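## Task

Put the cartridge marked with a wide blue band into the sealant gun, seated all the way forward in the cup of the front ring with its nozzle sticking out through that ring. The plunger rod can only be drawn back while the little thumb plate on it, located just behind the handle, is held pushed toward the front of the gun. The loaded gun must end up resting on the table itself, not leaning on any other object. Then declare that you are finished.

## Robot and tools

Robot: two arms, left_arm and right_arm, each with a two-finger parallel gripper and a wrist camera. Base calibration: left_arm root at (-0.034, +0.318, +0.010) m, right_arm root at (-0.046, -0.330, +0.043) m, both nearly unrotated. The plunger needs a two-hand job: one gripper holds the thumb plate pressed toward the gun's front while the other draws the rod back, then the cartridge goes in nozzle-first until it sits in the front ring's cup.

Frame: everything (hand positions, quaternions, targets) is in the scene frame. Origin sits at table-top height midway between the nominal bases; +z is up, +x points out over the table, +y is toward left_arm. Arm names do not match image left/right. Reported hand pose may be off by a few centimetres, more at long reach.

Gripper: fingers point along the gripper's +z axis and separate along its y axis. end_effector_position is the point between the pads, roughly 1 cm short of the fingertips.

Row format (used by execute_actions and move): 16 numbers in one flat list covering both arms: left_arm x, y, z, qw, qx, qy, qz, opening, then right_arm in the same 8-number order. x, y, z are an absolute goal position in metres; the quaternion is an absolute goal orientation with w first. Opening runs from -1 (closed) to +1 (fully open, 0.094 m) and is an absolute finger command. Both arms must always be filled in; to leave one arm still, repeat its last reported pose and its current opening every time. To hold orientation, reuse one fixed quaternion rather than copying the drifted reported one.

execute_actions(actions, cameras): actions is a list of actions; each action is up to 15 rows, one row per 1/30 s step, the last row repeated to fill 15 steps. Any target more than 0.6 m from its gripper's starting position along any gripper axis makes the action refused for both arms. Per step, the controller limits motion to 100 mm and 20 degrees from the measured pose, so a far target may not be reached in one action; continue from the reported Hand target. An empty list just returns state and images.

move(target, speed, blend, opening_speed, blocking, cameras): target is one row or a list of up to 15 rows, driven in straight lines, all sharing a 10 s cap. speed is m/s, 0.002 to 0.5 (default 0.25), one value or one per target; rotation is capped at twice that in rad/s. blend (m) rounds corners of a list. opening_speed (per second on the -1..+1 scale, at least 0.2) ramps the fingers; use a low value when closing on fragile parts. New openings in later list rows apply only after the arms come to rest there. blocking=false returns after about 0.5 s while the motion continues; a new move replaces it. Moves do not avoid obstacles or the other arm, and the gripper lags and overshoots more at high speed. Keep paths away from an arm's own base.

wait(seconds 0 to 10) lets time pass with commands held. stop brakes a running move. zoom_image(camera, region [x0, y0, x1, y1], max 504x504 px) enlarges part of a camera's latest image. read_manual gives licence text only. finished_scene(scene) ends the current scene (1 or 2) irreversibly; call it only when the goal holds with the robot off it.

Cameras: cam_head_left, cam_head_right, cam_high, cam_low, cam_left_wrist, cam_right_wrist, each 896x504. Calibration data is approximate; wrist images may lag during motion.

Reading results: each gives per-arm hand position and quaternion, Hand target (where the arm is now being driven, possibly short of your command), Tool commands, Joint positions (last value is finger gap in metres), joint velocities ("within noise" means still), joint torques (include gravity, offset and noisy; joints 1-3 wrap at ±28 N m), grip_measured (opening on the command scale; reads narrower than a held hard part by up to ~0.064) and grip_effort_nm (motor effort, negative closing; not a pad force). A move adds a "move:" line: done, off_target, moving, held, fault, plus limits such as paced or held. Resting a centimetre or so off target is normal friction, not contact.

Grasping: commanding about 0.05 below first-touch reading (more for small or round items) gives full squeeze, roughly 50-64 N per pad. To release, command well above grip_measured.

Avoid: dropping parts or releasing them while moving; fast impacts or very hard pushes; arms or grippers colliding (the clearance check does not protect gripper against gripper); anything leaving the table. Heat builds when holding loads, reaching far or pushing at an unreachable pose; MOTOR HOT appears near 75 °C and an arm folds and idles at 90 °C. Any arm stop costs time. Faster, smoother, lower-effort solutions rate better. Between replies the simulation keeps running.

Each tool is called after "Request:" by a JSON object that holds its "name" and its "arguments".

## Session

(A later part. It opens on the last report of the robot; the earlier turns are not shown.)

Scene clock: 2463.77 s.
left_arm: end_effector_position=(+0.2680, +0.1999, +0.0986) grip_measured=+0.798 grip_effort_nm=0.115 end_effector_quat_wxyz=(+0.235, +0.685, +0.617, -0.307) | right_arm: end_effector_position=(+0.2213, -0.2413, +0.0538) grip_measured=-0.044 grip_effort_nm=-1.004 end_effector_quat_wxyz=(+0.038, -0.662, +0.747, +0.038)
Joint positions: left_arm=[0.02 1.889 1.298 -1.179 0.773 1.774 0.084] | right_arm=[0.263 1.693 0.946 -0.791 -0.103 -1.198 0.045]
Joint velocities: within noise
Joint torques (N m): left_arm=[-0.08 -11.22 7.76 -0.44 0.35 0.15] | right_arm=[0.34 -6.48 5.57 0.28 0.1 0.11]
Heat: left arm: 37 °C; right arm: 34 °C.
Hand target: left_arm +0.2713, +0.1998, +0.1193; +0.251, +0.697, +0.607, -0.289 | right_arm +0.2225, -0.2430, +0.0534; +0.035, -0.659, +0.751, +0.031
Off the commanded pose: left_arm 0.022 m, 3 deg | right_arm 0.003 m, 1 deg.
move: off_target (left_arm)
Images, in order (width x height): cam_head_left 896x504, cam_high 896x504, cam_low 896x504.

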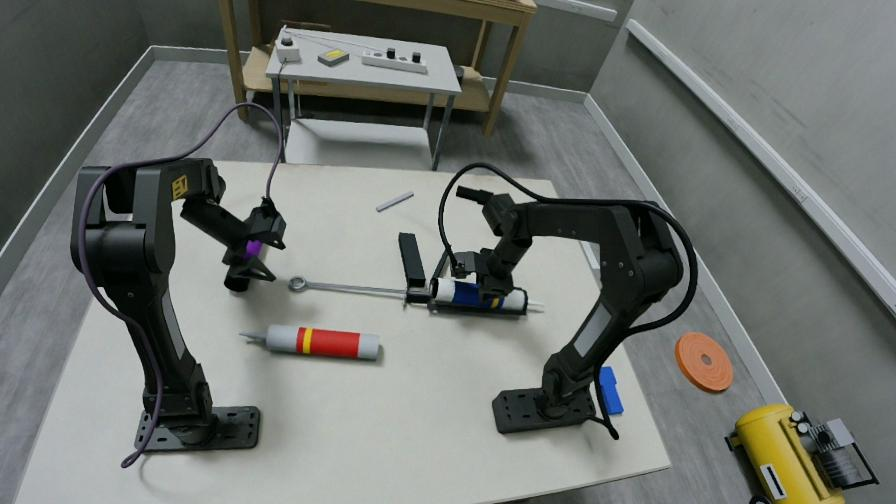

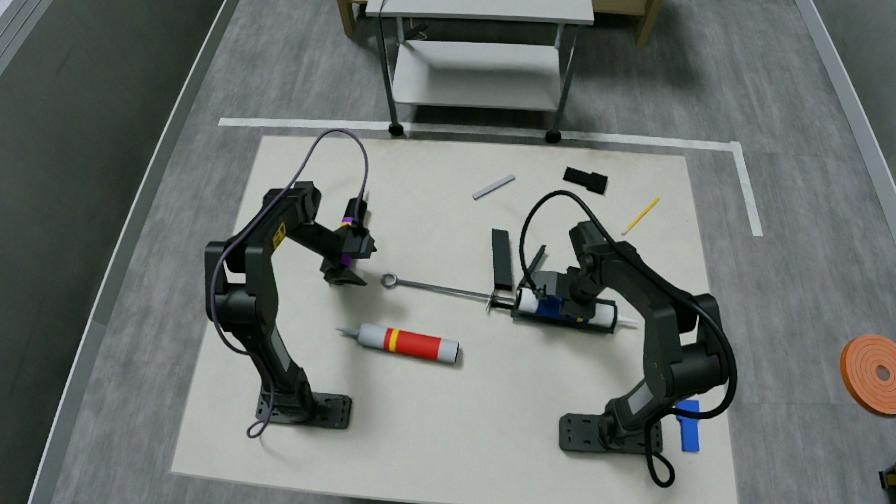

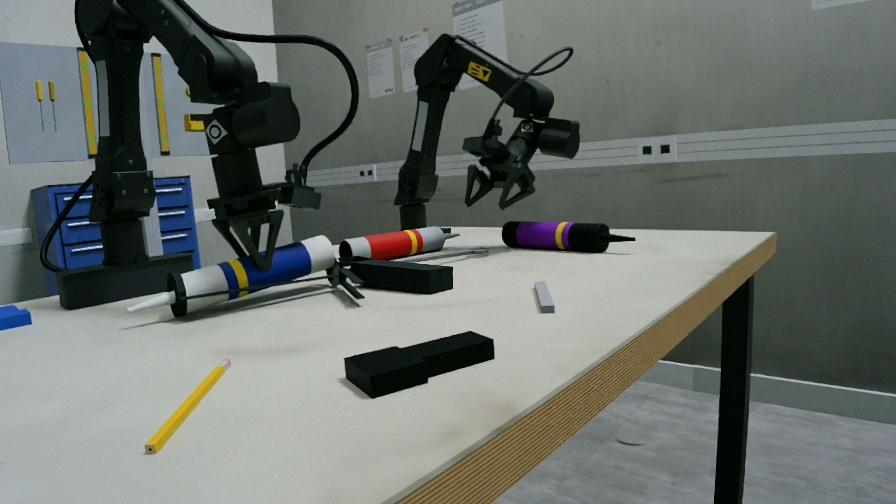

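Request:
{"name": "move", "arguments": {"target": [0.2715, 0.20, 0.12, 0.2514, 0.6973, 0.6067, -0.2889, 0.8, 0.2220, -0.250, 0.051, 0.0328, -0.6585, 0.7511, 0.0287, -0.12], "speed": 0.04, "cameras": ["cam_low","cam_head_left","cam_high"]}}

Request:
{"name": "zoom_image", "arguments": {"camera": "cam_low", "region": [140, 180, 400, 340]}}

Request:
{"name": "zoom_image", "arguments": {"camera": "cam_high", "region": [480, 250, 640, 350]}}

Request:
{"name": "zoom_image", "arguments": {"camera": "cam_high", "region": [480, 270, 560, 340]}}

Request:
{"name": "zoom_image", "arguments": {"camera": "cam_low", "region": [270, 210, 400, 320]}}

Scene clock: 2478.47 s.
left_arm: end_effector_position=(+0.2680, +0.1999, +0.0986) grip_measured=+0.798 grip_effort_nm=0.120 end_effector_quat_wxyz=(+0.235, +0.685, +0.617, -0.307) | right_arm: end_effector_position=(+0.2218, -0.2421, +0.0528) grip_measured=-0.044 grip_effort_nm=-1.004 end_effector_quat_wxyz=(+0.040, -0.665, +0.745, +0.038)
Joint positions: left_arm=[0.02 1.889 1.298 -1.179 0.773 1.774 0.084] | right_arm=[0.26 1.693 0.941 -0.784 -0.103 -1.207 0.045]
Joint velocities: within noise
Joint torques (N m): left_arm=[-0.09 -11.19 7.69 -0.43 0.39 0.19] | right_arm=[-1.14 -6.54 5.05 0.27 0.11 -0.09]
Heat: left arm: 37 °C; right arm: 33 °C.
Hand target: left_arm +0.2713, +0.1998, +0.1193; +0.251, +0.697, +0.607, -0.289 | right_arm +0.2221, -0.2491, +0.0513; +0.034, -0.662, +0.748, +0.030
Off the commanded pose: left_arm 0.022 m, 3 deg | right_arm 0.008 m, 2 deg.
move: off_target (left_arm)
Images, in order (width x height): cam_head_left 896x504, cam_high 896x504, cam_low 896x504.

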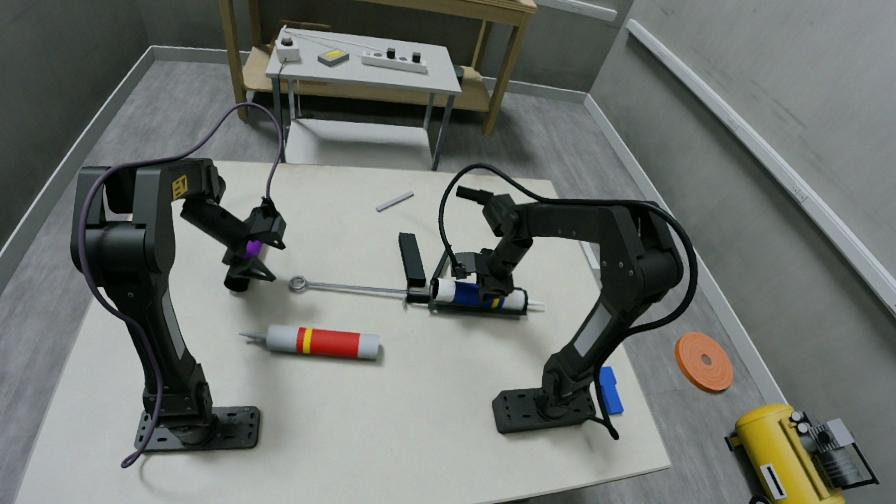

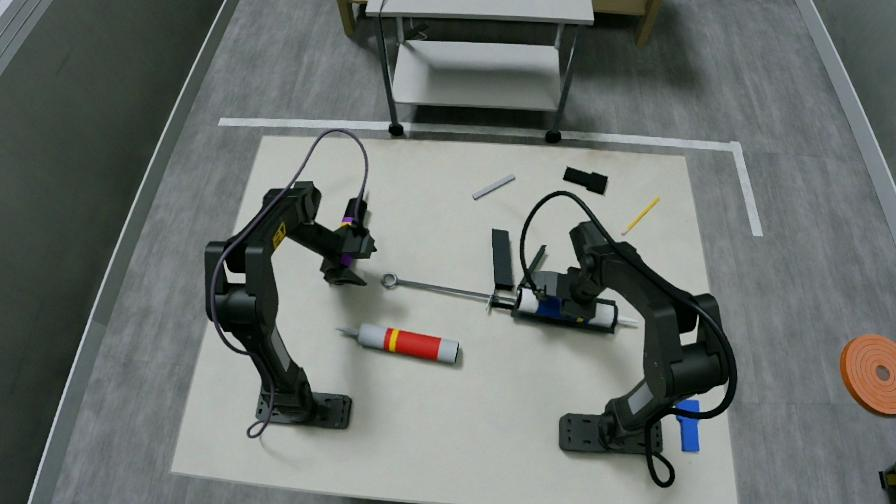

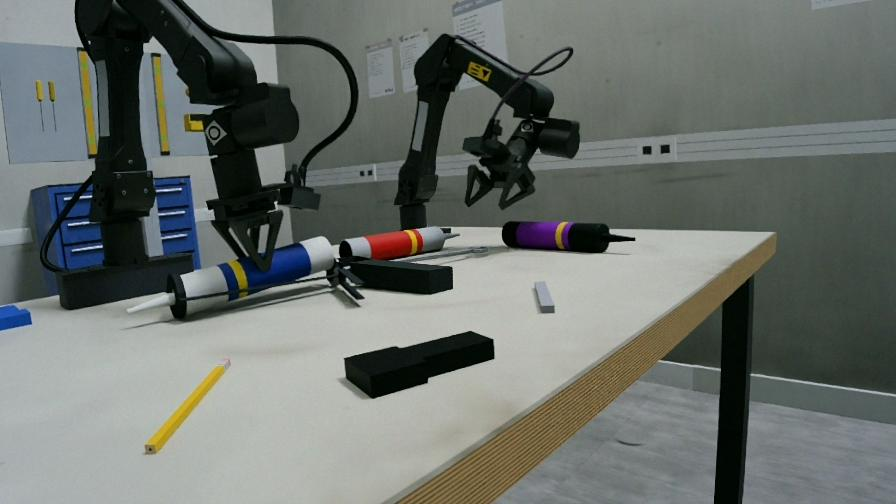

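Scaled by 1.938 from the camera's 896x504 image, which has a finer 1280x720 frame.

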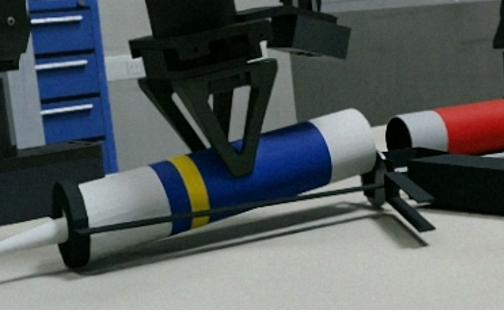

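Scaled by 3.150 from the camera's 896x504 image, which has a finer 1280x720 frame.

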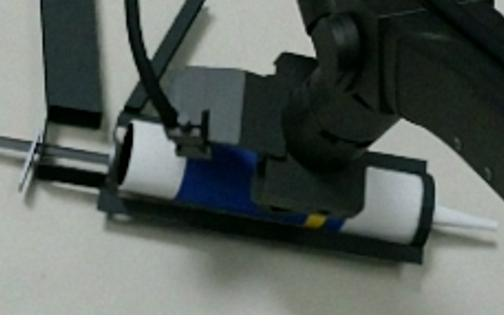

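Scaled by 6.300 from the camera's 896x504 image, which has a finer 1280x720 frame.

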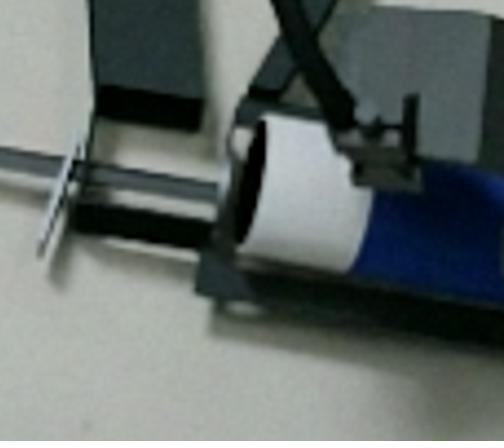

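Scaled by 3.877 from the camera's 896x504 image, which has a finer 1280x720 frame.

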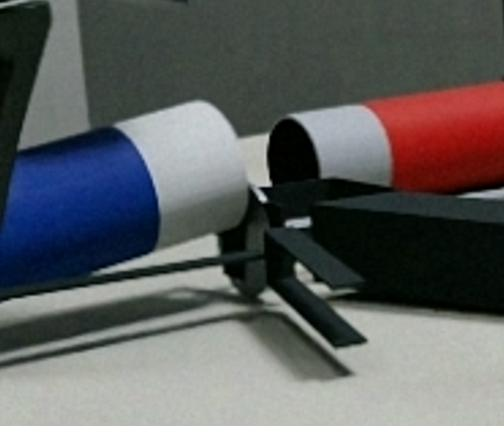

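Request:
{"name": "move", "arguments": {"target": [0.2715, 0.20, 0.12, 0.2514, 0.6973, 0.6067, -0.2889, 0.8, 0.2220, -0.248, 0.046, 0.0131, -0.6592, 0.7517, 0.0115, -0.12], "speed": 0.04, "cameras": ["cam_low","cam_head_left","cam_high"]}}

Request:
{"name": "zoom_image", "arguments": {"camera": "cam_low", "region": [140, 180, 400, 340]}}

Request:
{"name": "zoom_image", "arguments": {"camera": "cam_high", "region": [480, 250, 640, 350]}}

Request:
{"name": "zoom_image", "arguments": {"camera": "cam_high", "region": [480, 270, 560, 340]}}

Request:
{"name": "zoom_image", "arguments": {"camera": "cam_low", "region": [270, 210, 400, 320]}}

Scene clock: 2518.03 s.
left_arm: end_effector_position=(+0.2680, +0.1999, +0.0986) grip_measured=+0.798 grip_effort_nm=0.125 end_effector_quat_wxyz=(+0.235, +0.685, +0.617, -0.307) | right_arm: end_effector_position=(+0.2217, -0.2454, +0.0454) grip_measured=-0.044 grip_effort_nm=-1.009 end_effector_quat_wxyz=(+0.020, -0.665, +0.746, +0.020)
Joint positions: left_arm=[0.02 1.889 1.298 -1.179 0.773 1.774 0.084] | right_arm=[0.28 1.719 0.941 -0.775 -0.054 -1.189 0.045]
Joint velocities: within noise
Joint torques (N m): left_arm=[-0.14 -11.22 7.64 -0.45 0.38 0.12] | right_arm=[0.28 -6.56 5.87 0.11 0.17 0.19]
Heat: left arm: 37 °C; right arm: 32 °C.
Hand target: left_arm +0.2713, +0.1998, +0.1193; +0.251, +0.697, +0.607, -0.289 | right_arm +0.2218, -0.2485, +0.0460; +0.013, -0.659, +0.752, +0.012
Off the commanded pose: left_arm 0.022 m, 3 deg | right_arm 0.003 m, 2 deg.
move: off_target (left_arm)
Images, in order (width x height): cam_head_left 896x504, cam_high 896x504, cam_low 896x504.

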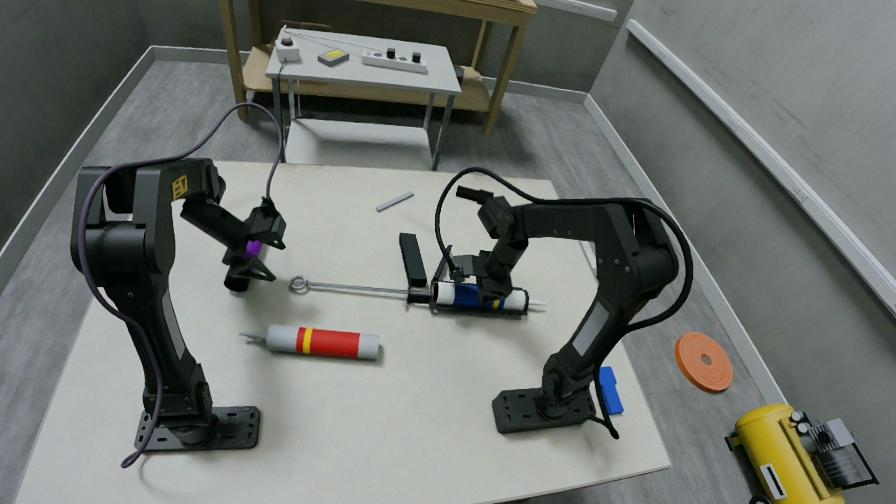

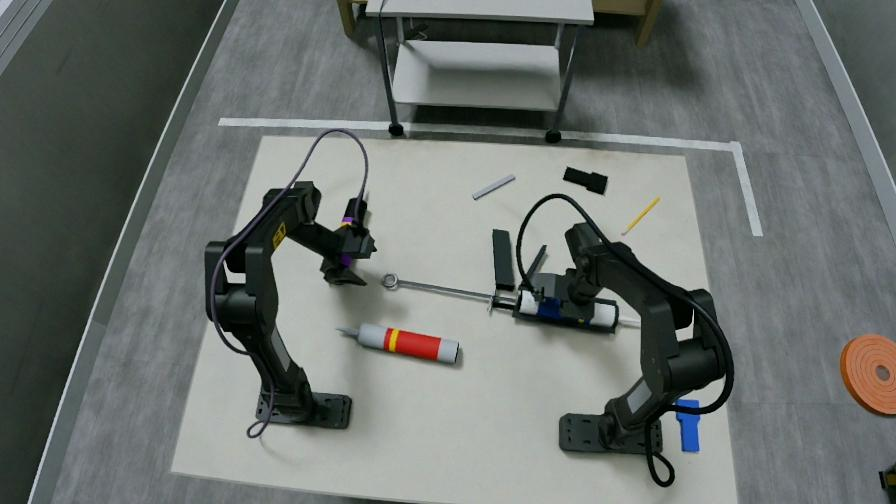

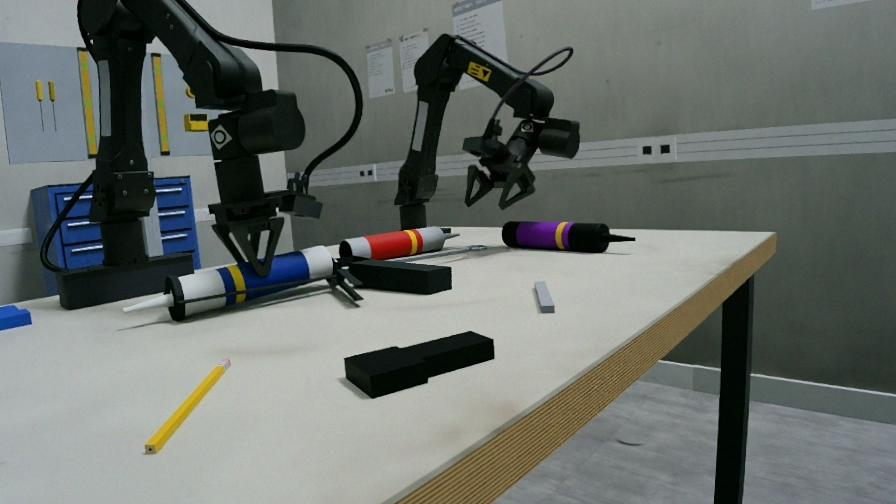

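Scaled by 1.938 from the camera's 896x504 image, which has a finer 1280x720 frame.

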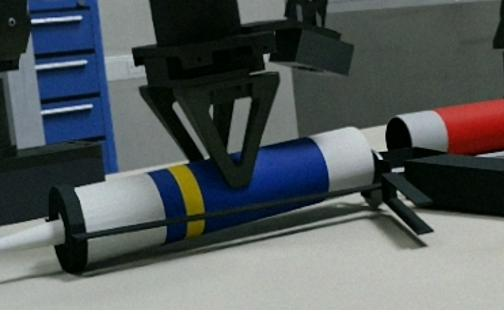

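Scaled by 3.150 from the camera's 896x504 image, which has a finer 1280x720 frame.

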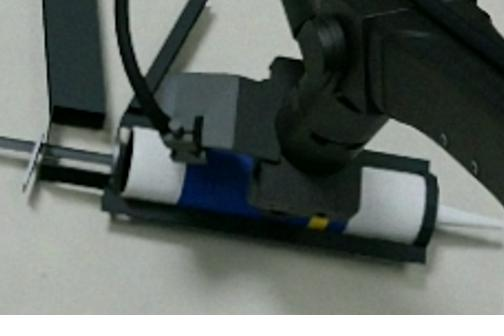

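Scaled by 6.300 from the camera's 896x504 image, which has a finer 1280x720 frame.

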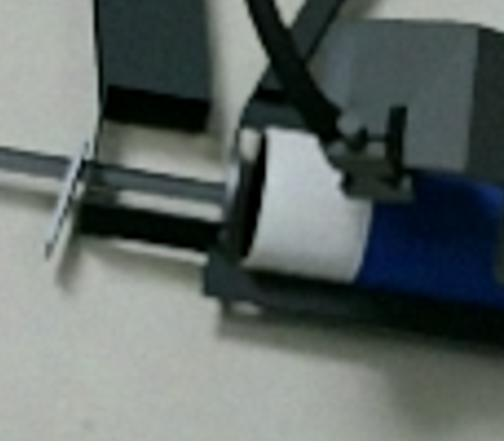

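Scaled by 3.877 from the camera's 896x504 image, which has a finer 1280x720 frame.

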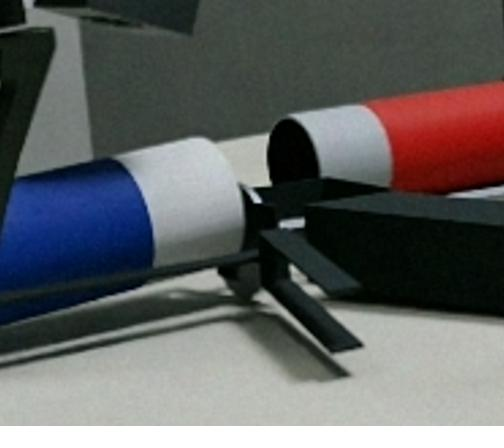

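Request:
{"name": "move", "arguments": {"target": [0.2715, 0.20, 0.12, 0.2514, 0.6973, 0.6067, -0.2889, 0.8, 0.2210, -0.250, 0.039, 0.0, -0.6593, 0.7518, 0.0, -0.12], "speed": 0.04, "cameras": ["cam_low","cam_head_left","cam_high"]}}

Request:
{"name": "zoom_image", "arguments": {"camera": "cam_low", "region": [140, 180, 400, 340]}}

Request:
{"name": "zoom_image", "arguments": {"camera": "cam_high", "region": [480, 250, 640, 350]}}

Request:
{"name": "zoom_image", "arguments": {"camera": "cam_high", "region": [480, 270, 560, 340]}}

Request:
{"name": "zoom_image", "arguments": {"camera": "cam_low", "region": [270, 210, 400, 320]}}

Scene clock: 2532.27 s.
left_arm: end_effector_position=(+0.2680, +0.1999, +0.0986) grip_measured=+0.798 grip_effort_nm=0.120 end_effector_quat_wxyz=(+0.235, +0.685, +0.617, -0.307) | right_arm: end_effector_position=(+0.2228, -0.2460, +0.0400) grip_measured=-0.044 grip_effort_nm=-1.004 end_effector_quat_wxyz=(+0.011, -0.663, +0.749, +0.009)
Joint positions: left_arm=[0.02 1.889 1.298 -1.179 0.773 1.774 0.084] | right_arm=[0.295 1.739 0.941 -0.761 -0.025 -1.166 0.045]
Joint velocities: within noise
Joint torques (N m): left_arm=[-0.1 -11.19 7.68 -0.47 0.34 0.16] | right_arm=[0.28 -6.58 5.3 0.11 0.22 0.13]
Heat: left arm: 37 °C; right arm: 33 °C.
Hand target: left_arm +0.2713, +0.1998, +0.1193; +0.251, +0.697, +0.607, -0.289 | right_arm +0.2212, -0.2501, +0.0391; +0.000, -0.658, +0.753, +0.000
Off the commanded pose: left_arm 0.022 m, 3 deg | right_arm 0.005 m, 2 deg.
move: off_target (left_arm)
Images, in order (width x height): cam_head_left 896x504, cam_high 896x504, cam_low 896x504.

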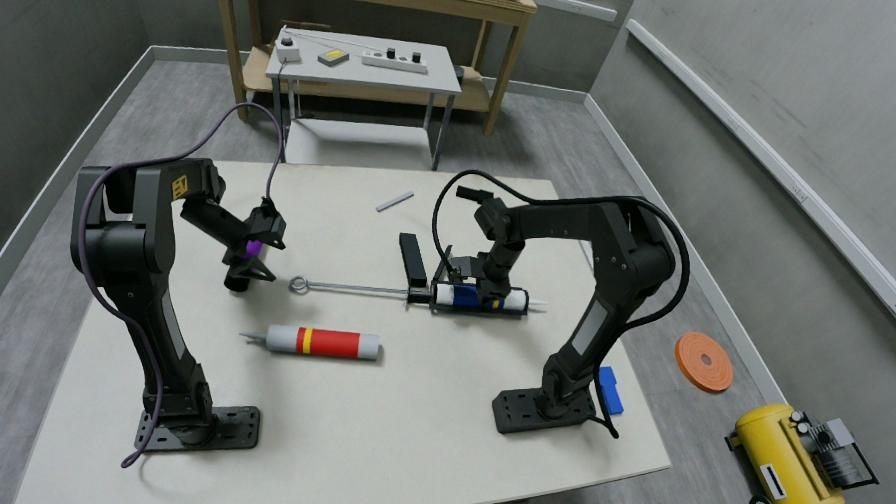

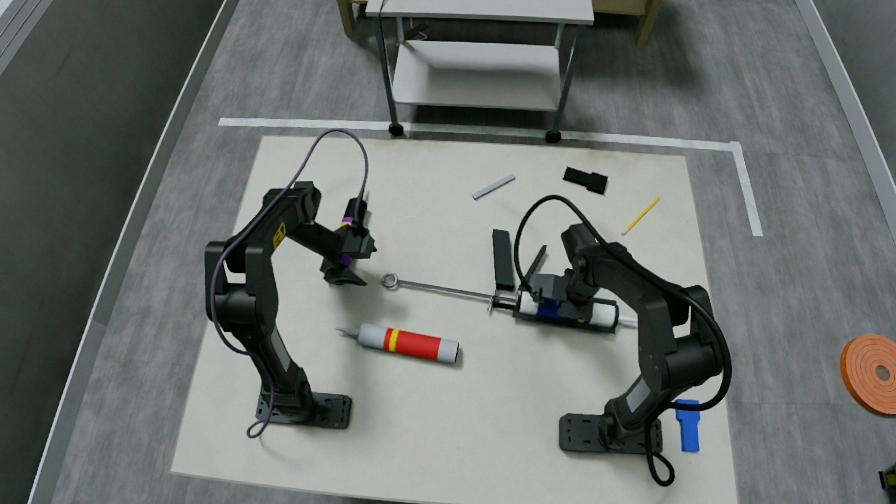

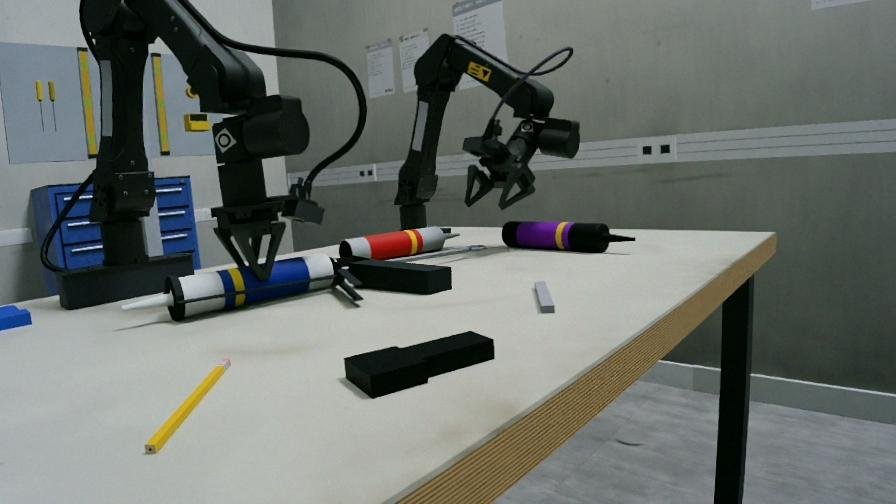

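Scaled by 1.938 from the camera's 896x504 image, which has a finer 1280x720 frame.

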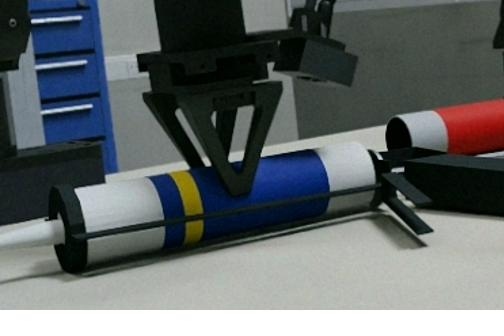

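Scaled by 3.150 from the camera's 896x504 image, which has a finer 1280x720 frame.

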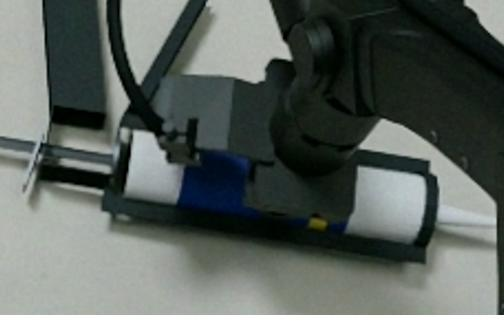

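Scaled by 6.300 from the camera's 896x504 image, which has a finer 1280x720 frame.

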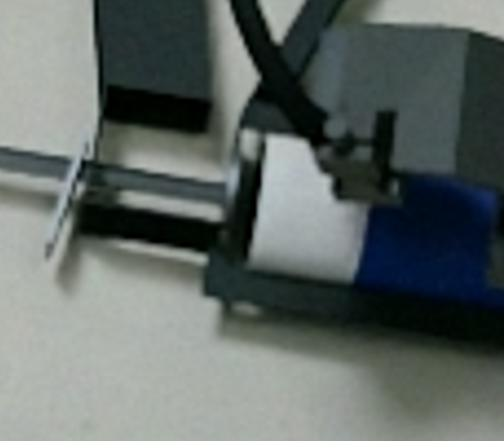

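Scaled by 3.877 from the camera's 896x504 image, which has a finer 1280x720 frame.

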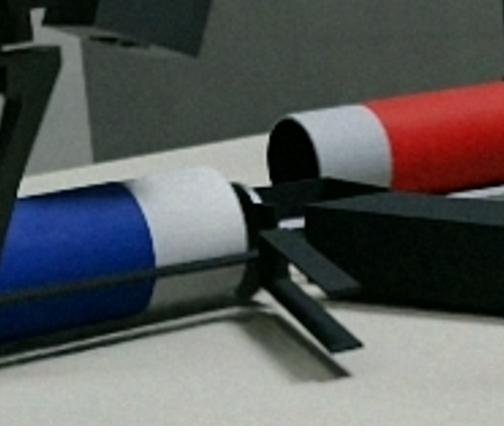

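Request:
{"name": "zoom_image", "arguments": {"camera": "cam_low", "region": [140, 230, 240, 320]}}

Request:
{"name": "zoom_image", "arguments": {"camera": "cam_high", "region": [580, 280, 650, 340]}}

Request:
{"name": "zoom_image", "arguments": {"camera": "cam_head_left", "region": [420, 260, 560, 330]}}

Scaled by 5.040 from the camera's 896x504 image, which has a finer 1280x720 frame.

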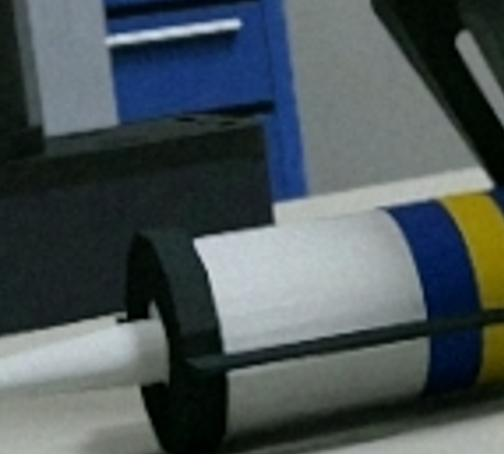

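Scaled by 7.200 from the camera's 896x504 image, which has a finer 1280x720 frame.

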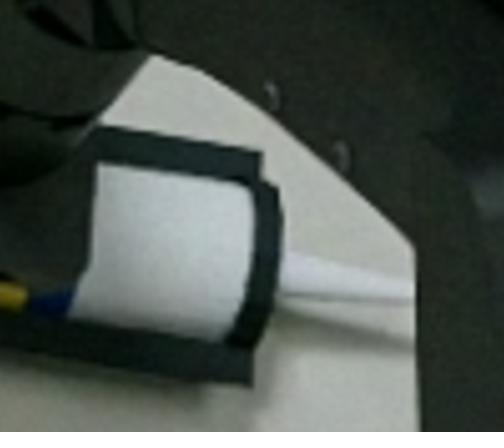

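Scaled by 3.600 from the camera's 896x504 image, which has a finer 1280x720 frame.

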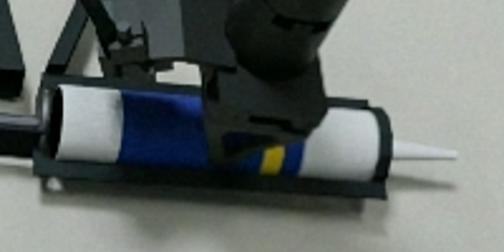

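Request:
{"name": "move", "arguments": {"target": [0.2715, 0.20, 0.12, 0.2514, 0.6973, 0.6067, -0.2889, 0.8, 0.2200, -0.259, 0.037, -0.0066, -0.6593, 0.7518, -0.0058, -0.12], "speed": 0.04, "cameras": ["cam_low","cam_head_left","cam_high"]}}

Request:
{"name": "zoom_image", "arguments": {"camera": "cam_low", "region": [140, 230, 240, 320]}}

Request:
{"name": "zoom_image", "arguments": {"camera": "cam_high", "region": [480, 250, 640, 350]}}

Request:
{"name": "zoom_image", "arguments": {"camera": "cam_head_left", "region": [420, 260, 560, 330]}}

Request:
{"name": "zoom_image", "arguments": {"camera": "cam_low", "region": [270, 210, 400, 320]}}

Scene clock: 2564.73 s.
left_arm: end_effector_position=(+0.2680, +0.1999, +0.0986) grip_measured=+0.798 grip_effort_nm=0.120 end_effector_quat_wxyz=(+0.235, +0.685, +0.617, -0.307) | right_arm: end_effector_position=(+0.2234, -0.2481, +0.0400) grip_measured=-0.044 grip_effort_nm=-1.009 end_effector_quat_wxyz=(+0.008, -0.664, +0.748, +0.003)
Joint positions: left_arm=[0.02 1.889 1.298 -1.179 0.773 1.774 0.084] | right_arm=[0.295 1.739 0.941 -0.761 -0.013 -1.169 0.045]
Joint velocities: within noise
Joint torques (N m): left_arm=[-0.09 -11.26 7.66 -0.44 0.39 0.18] | right_arm=[-1.33 -6.71 4.42 0.12 0.25 -0.1]
Heat: left arm: 37 °C; right arm: 32 °C.
Hand target: left_arm +0.2713, +0.1998, +0.1193; +0.251, +0.697, +0.607, -0.289 | right_arm +0.2198, -0.2586, +0.0372; -0.007, -0.661, +0.751, -0.005
Off the commanded pose: left_arm 0.022 m, 3 deg | right_arm 0.012 m, 2 deg.
move: off_target (left_arm, right_arm)
Images, in order (width x height): cam_head_left 896x504, cam_high 896x504, cam_low 896x504.

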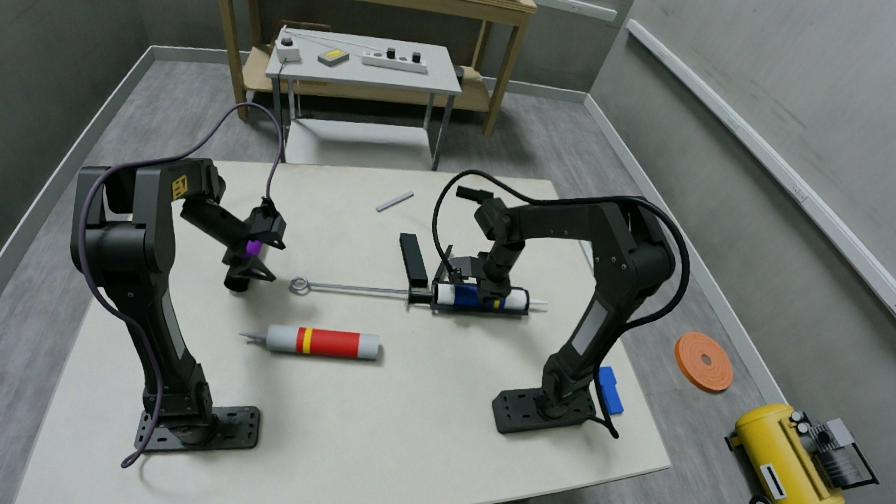

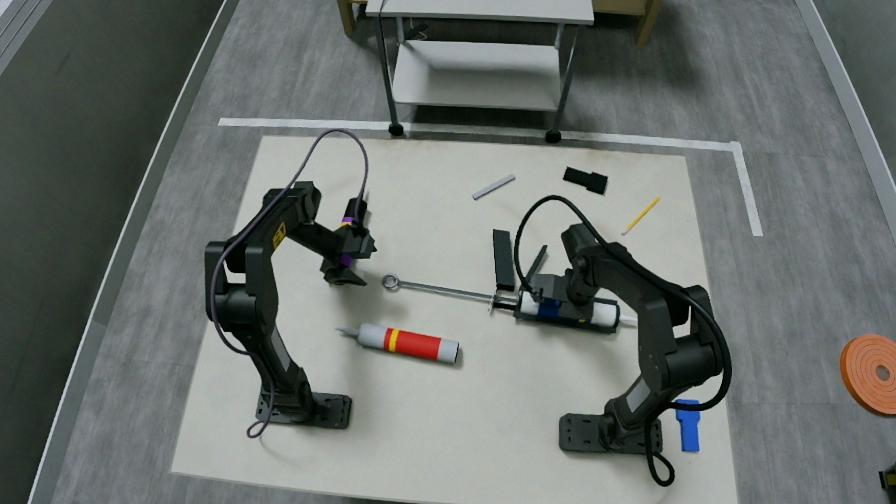

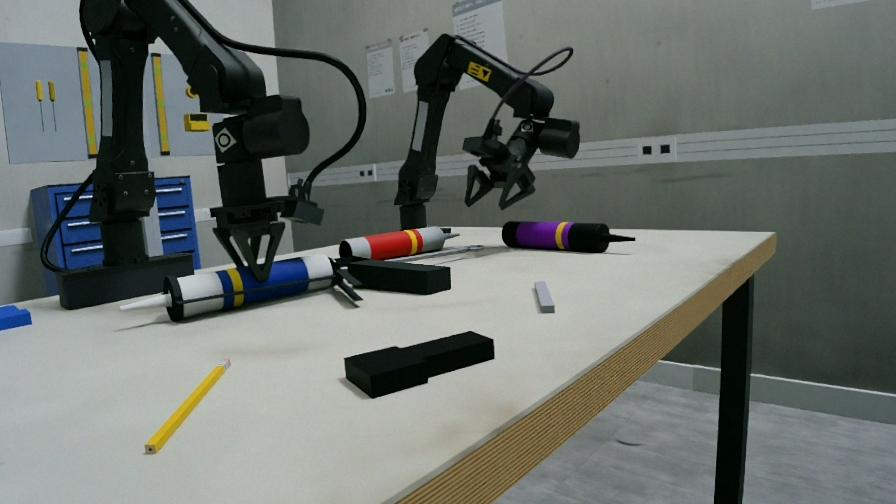

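Scaled by 5.040 from the camera's 896x504 image, which has a finer 1280x720 frame.

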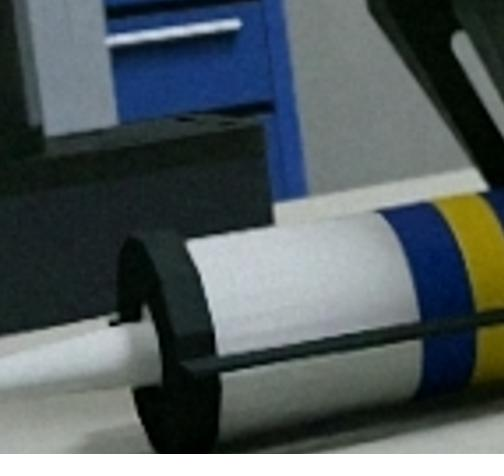

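Scaled by 3.150 from the camera's 896x504 image, which has a finer 1280x720 frame.

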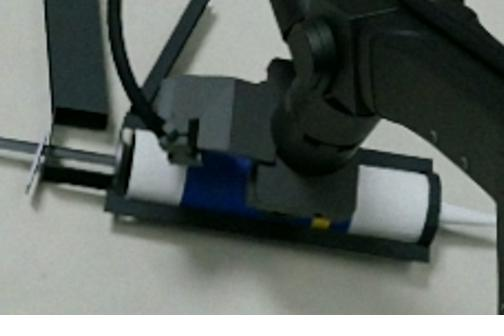

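Scaled by 3.600 from the camera's 896x504 image, which has a finer 1280x720 frame.

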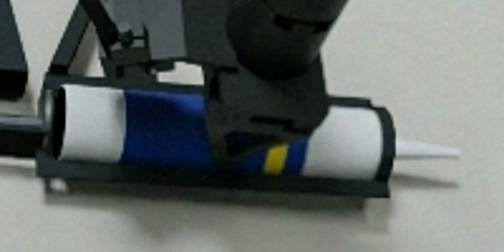

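Scaled by 3.877 from the camera's 896x504 image, which has a finer 1280x720 frame.

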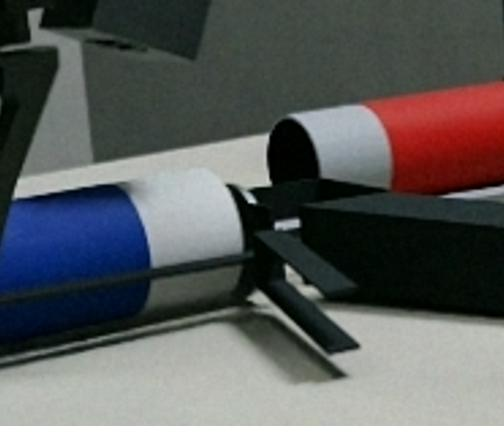

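Request:
{"name": "move", "arguments": {"target": [[0.2715, 0.20, 0.12, 0.2514, 0.6973, 0.6067, -0.2889, 0.8, 0.2225, -0.250, 0.041, 0.0, -0.6593, 0.7518, 0.0, -0.12],[0.2715, 0.20, 0.12, 0.2514, 0.6973, 0.6067, -0.2889, 0.8, 0.2225, -0.250, 0.041, 0.0, -0.6593, 0.7518, 0.0, 0.3]], "speed": 0.04, "opening_speed": 0.4, "cameras": ["cam_low","cam_head_left","cam_high","cam_right_wrist"]}}

Request:
{"name": "zoom_image", "arguments": {"camera": "cam_low", "region": [140, 180, 400, 340]}}

Scene clock: 2595.13 s.
left_arm: end_effector_position=(+0.2680, +0.1999, +0.0986) grip_measured=+0.798 grip_effort_nm=0.120 end_effector_quat_wxyz=(+0.235, +0.685, +0.617, -0.307) | right_arm: end_effector_position=(+0.2247, -0.2524, +0.0400) grip_measured=+0.298 grip_effort_nm=0.149 end_effector_quat_wxyz=(+0.005, -0.661, +0.750, -0.004)
Joint positions: left_arm=[0.02 1.889 1.298 -1.179 0.773 1.774 0.084] | right_arm=[0.289 1.739 0.941 -0.761 0.003 -1.168 0.061]
Joint velocities: within noise
Joint torques (N m): left_arm=[0.03 -11.11 7.79 -0.4 0.36 0.21] | right_arm=[0.18 -6.53 6.15 0.01 0.04 0.12]
Heat: left arm: 38 °C; right arm: 32 °C.
Hand target: left_arm +0.2713, +0.1998, +0.1193; +0.251, +0.697, +0.607, -0.289 | right_arm +0.2236, -0.2531, +0.0410; -0.001, -0.656, +0.754, -0.004
Off the commanded pose: left_arm 0.022 m, 3 deg | right_arm 0.003 m, 1 deg.
move: off_target (left_arm)
camera_calibration:
cam_right_wrist: T_world_to_cam=[[0.989903, -0.139874, 0.0229488, -0.258223], [-0.137204, -0.904907, 0.402888, -0.173546], [-0.035587, -0.401968, -0.914962, 0.0257415], [0, 0, 0, 1]] pos_world=[0.232721, -0.182814, 0.0993978]
Images, in order (width x height): cam_head_left 896x504, cam_high 896x504, cam_low 896x504, cam_right_wrist 896x504.

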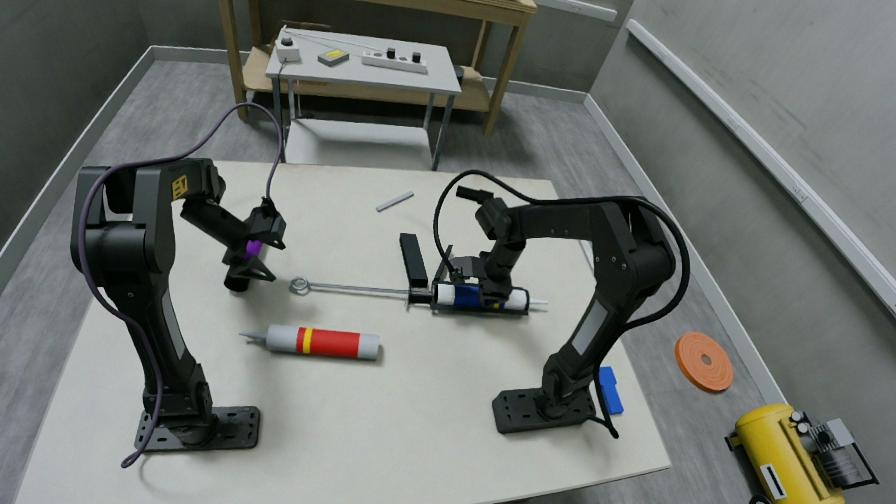

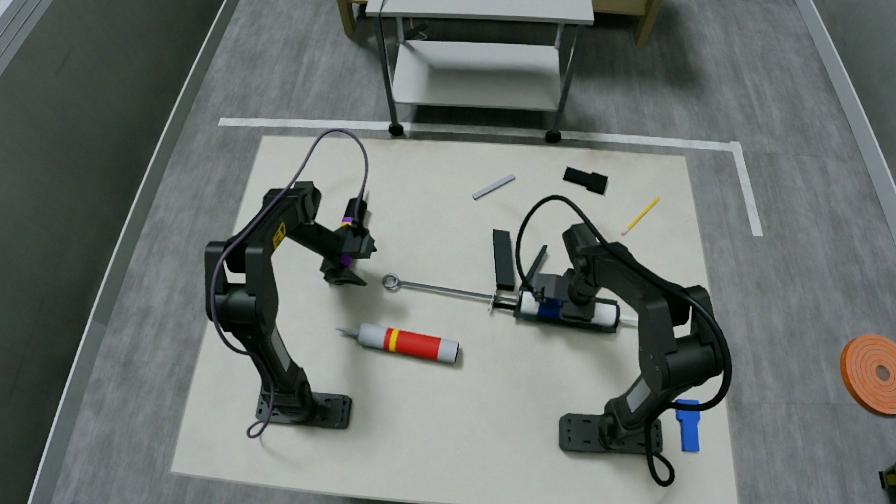

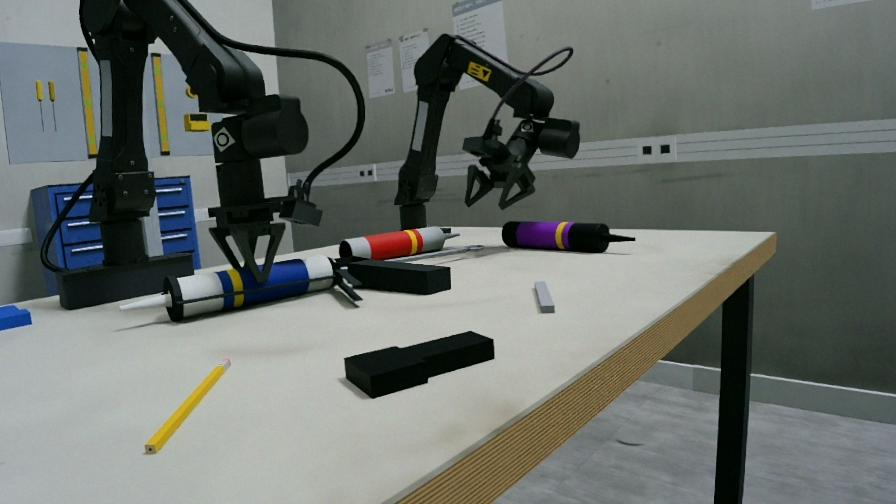

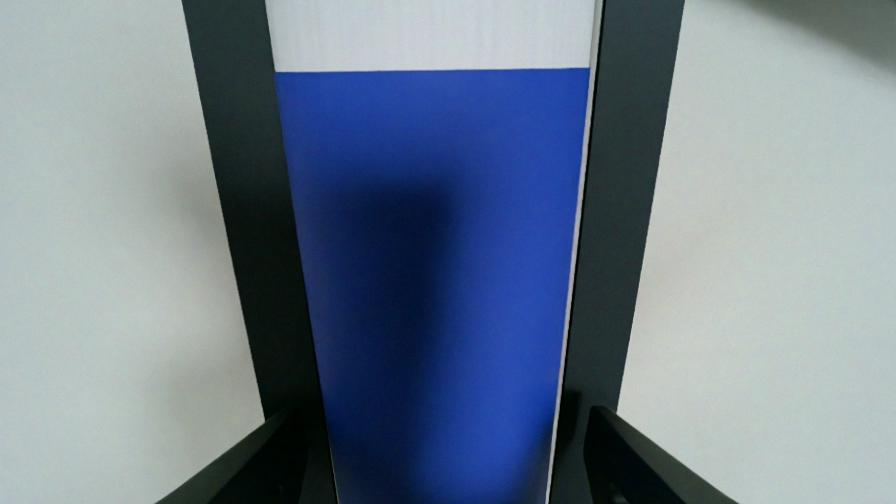

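Scaled by 1.938 from the camera's 896x504 image, which has a finer 1280x720 frame.

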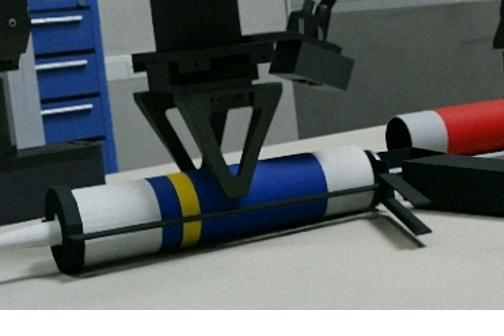

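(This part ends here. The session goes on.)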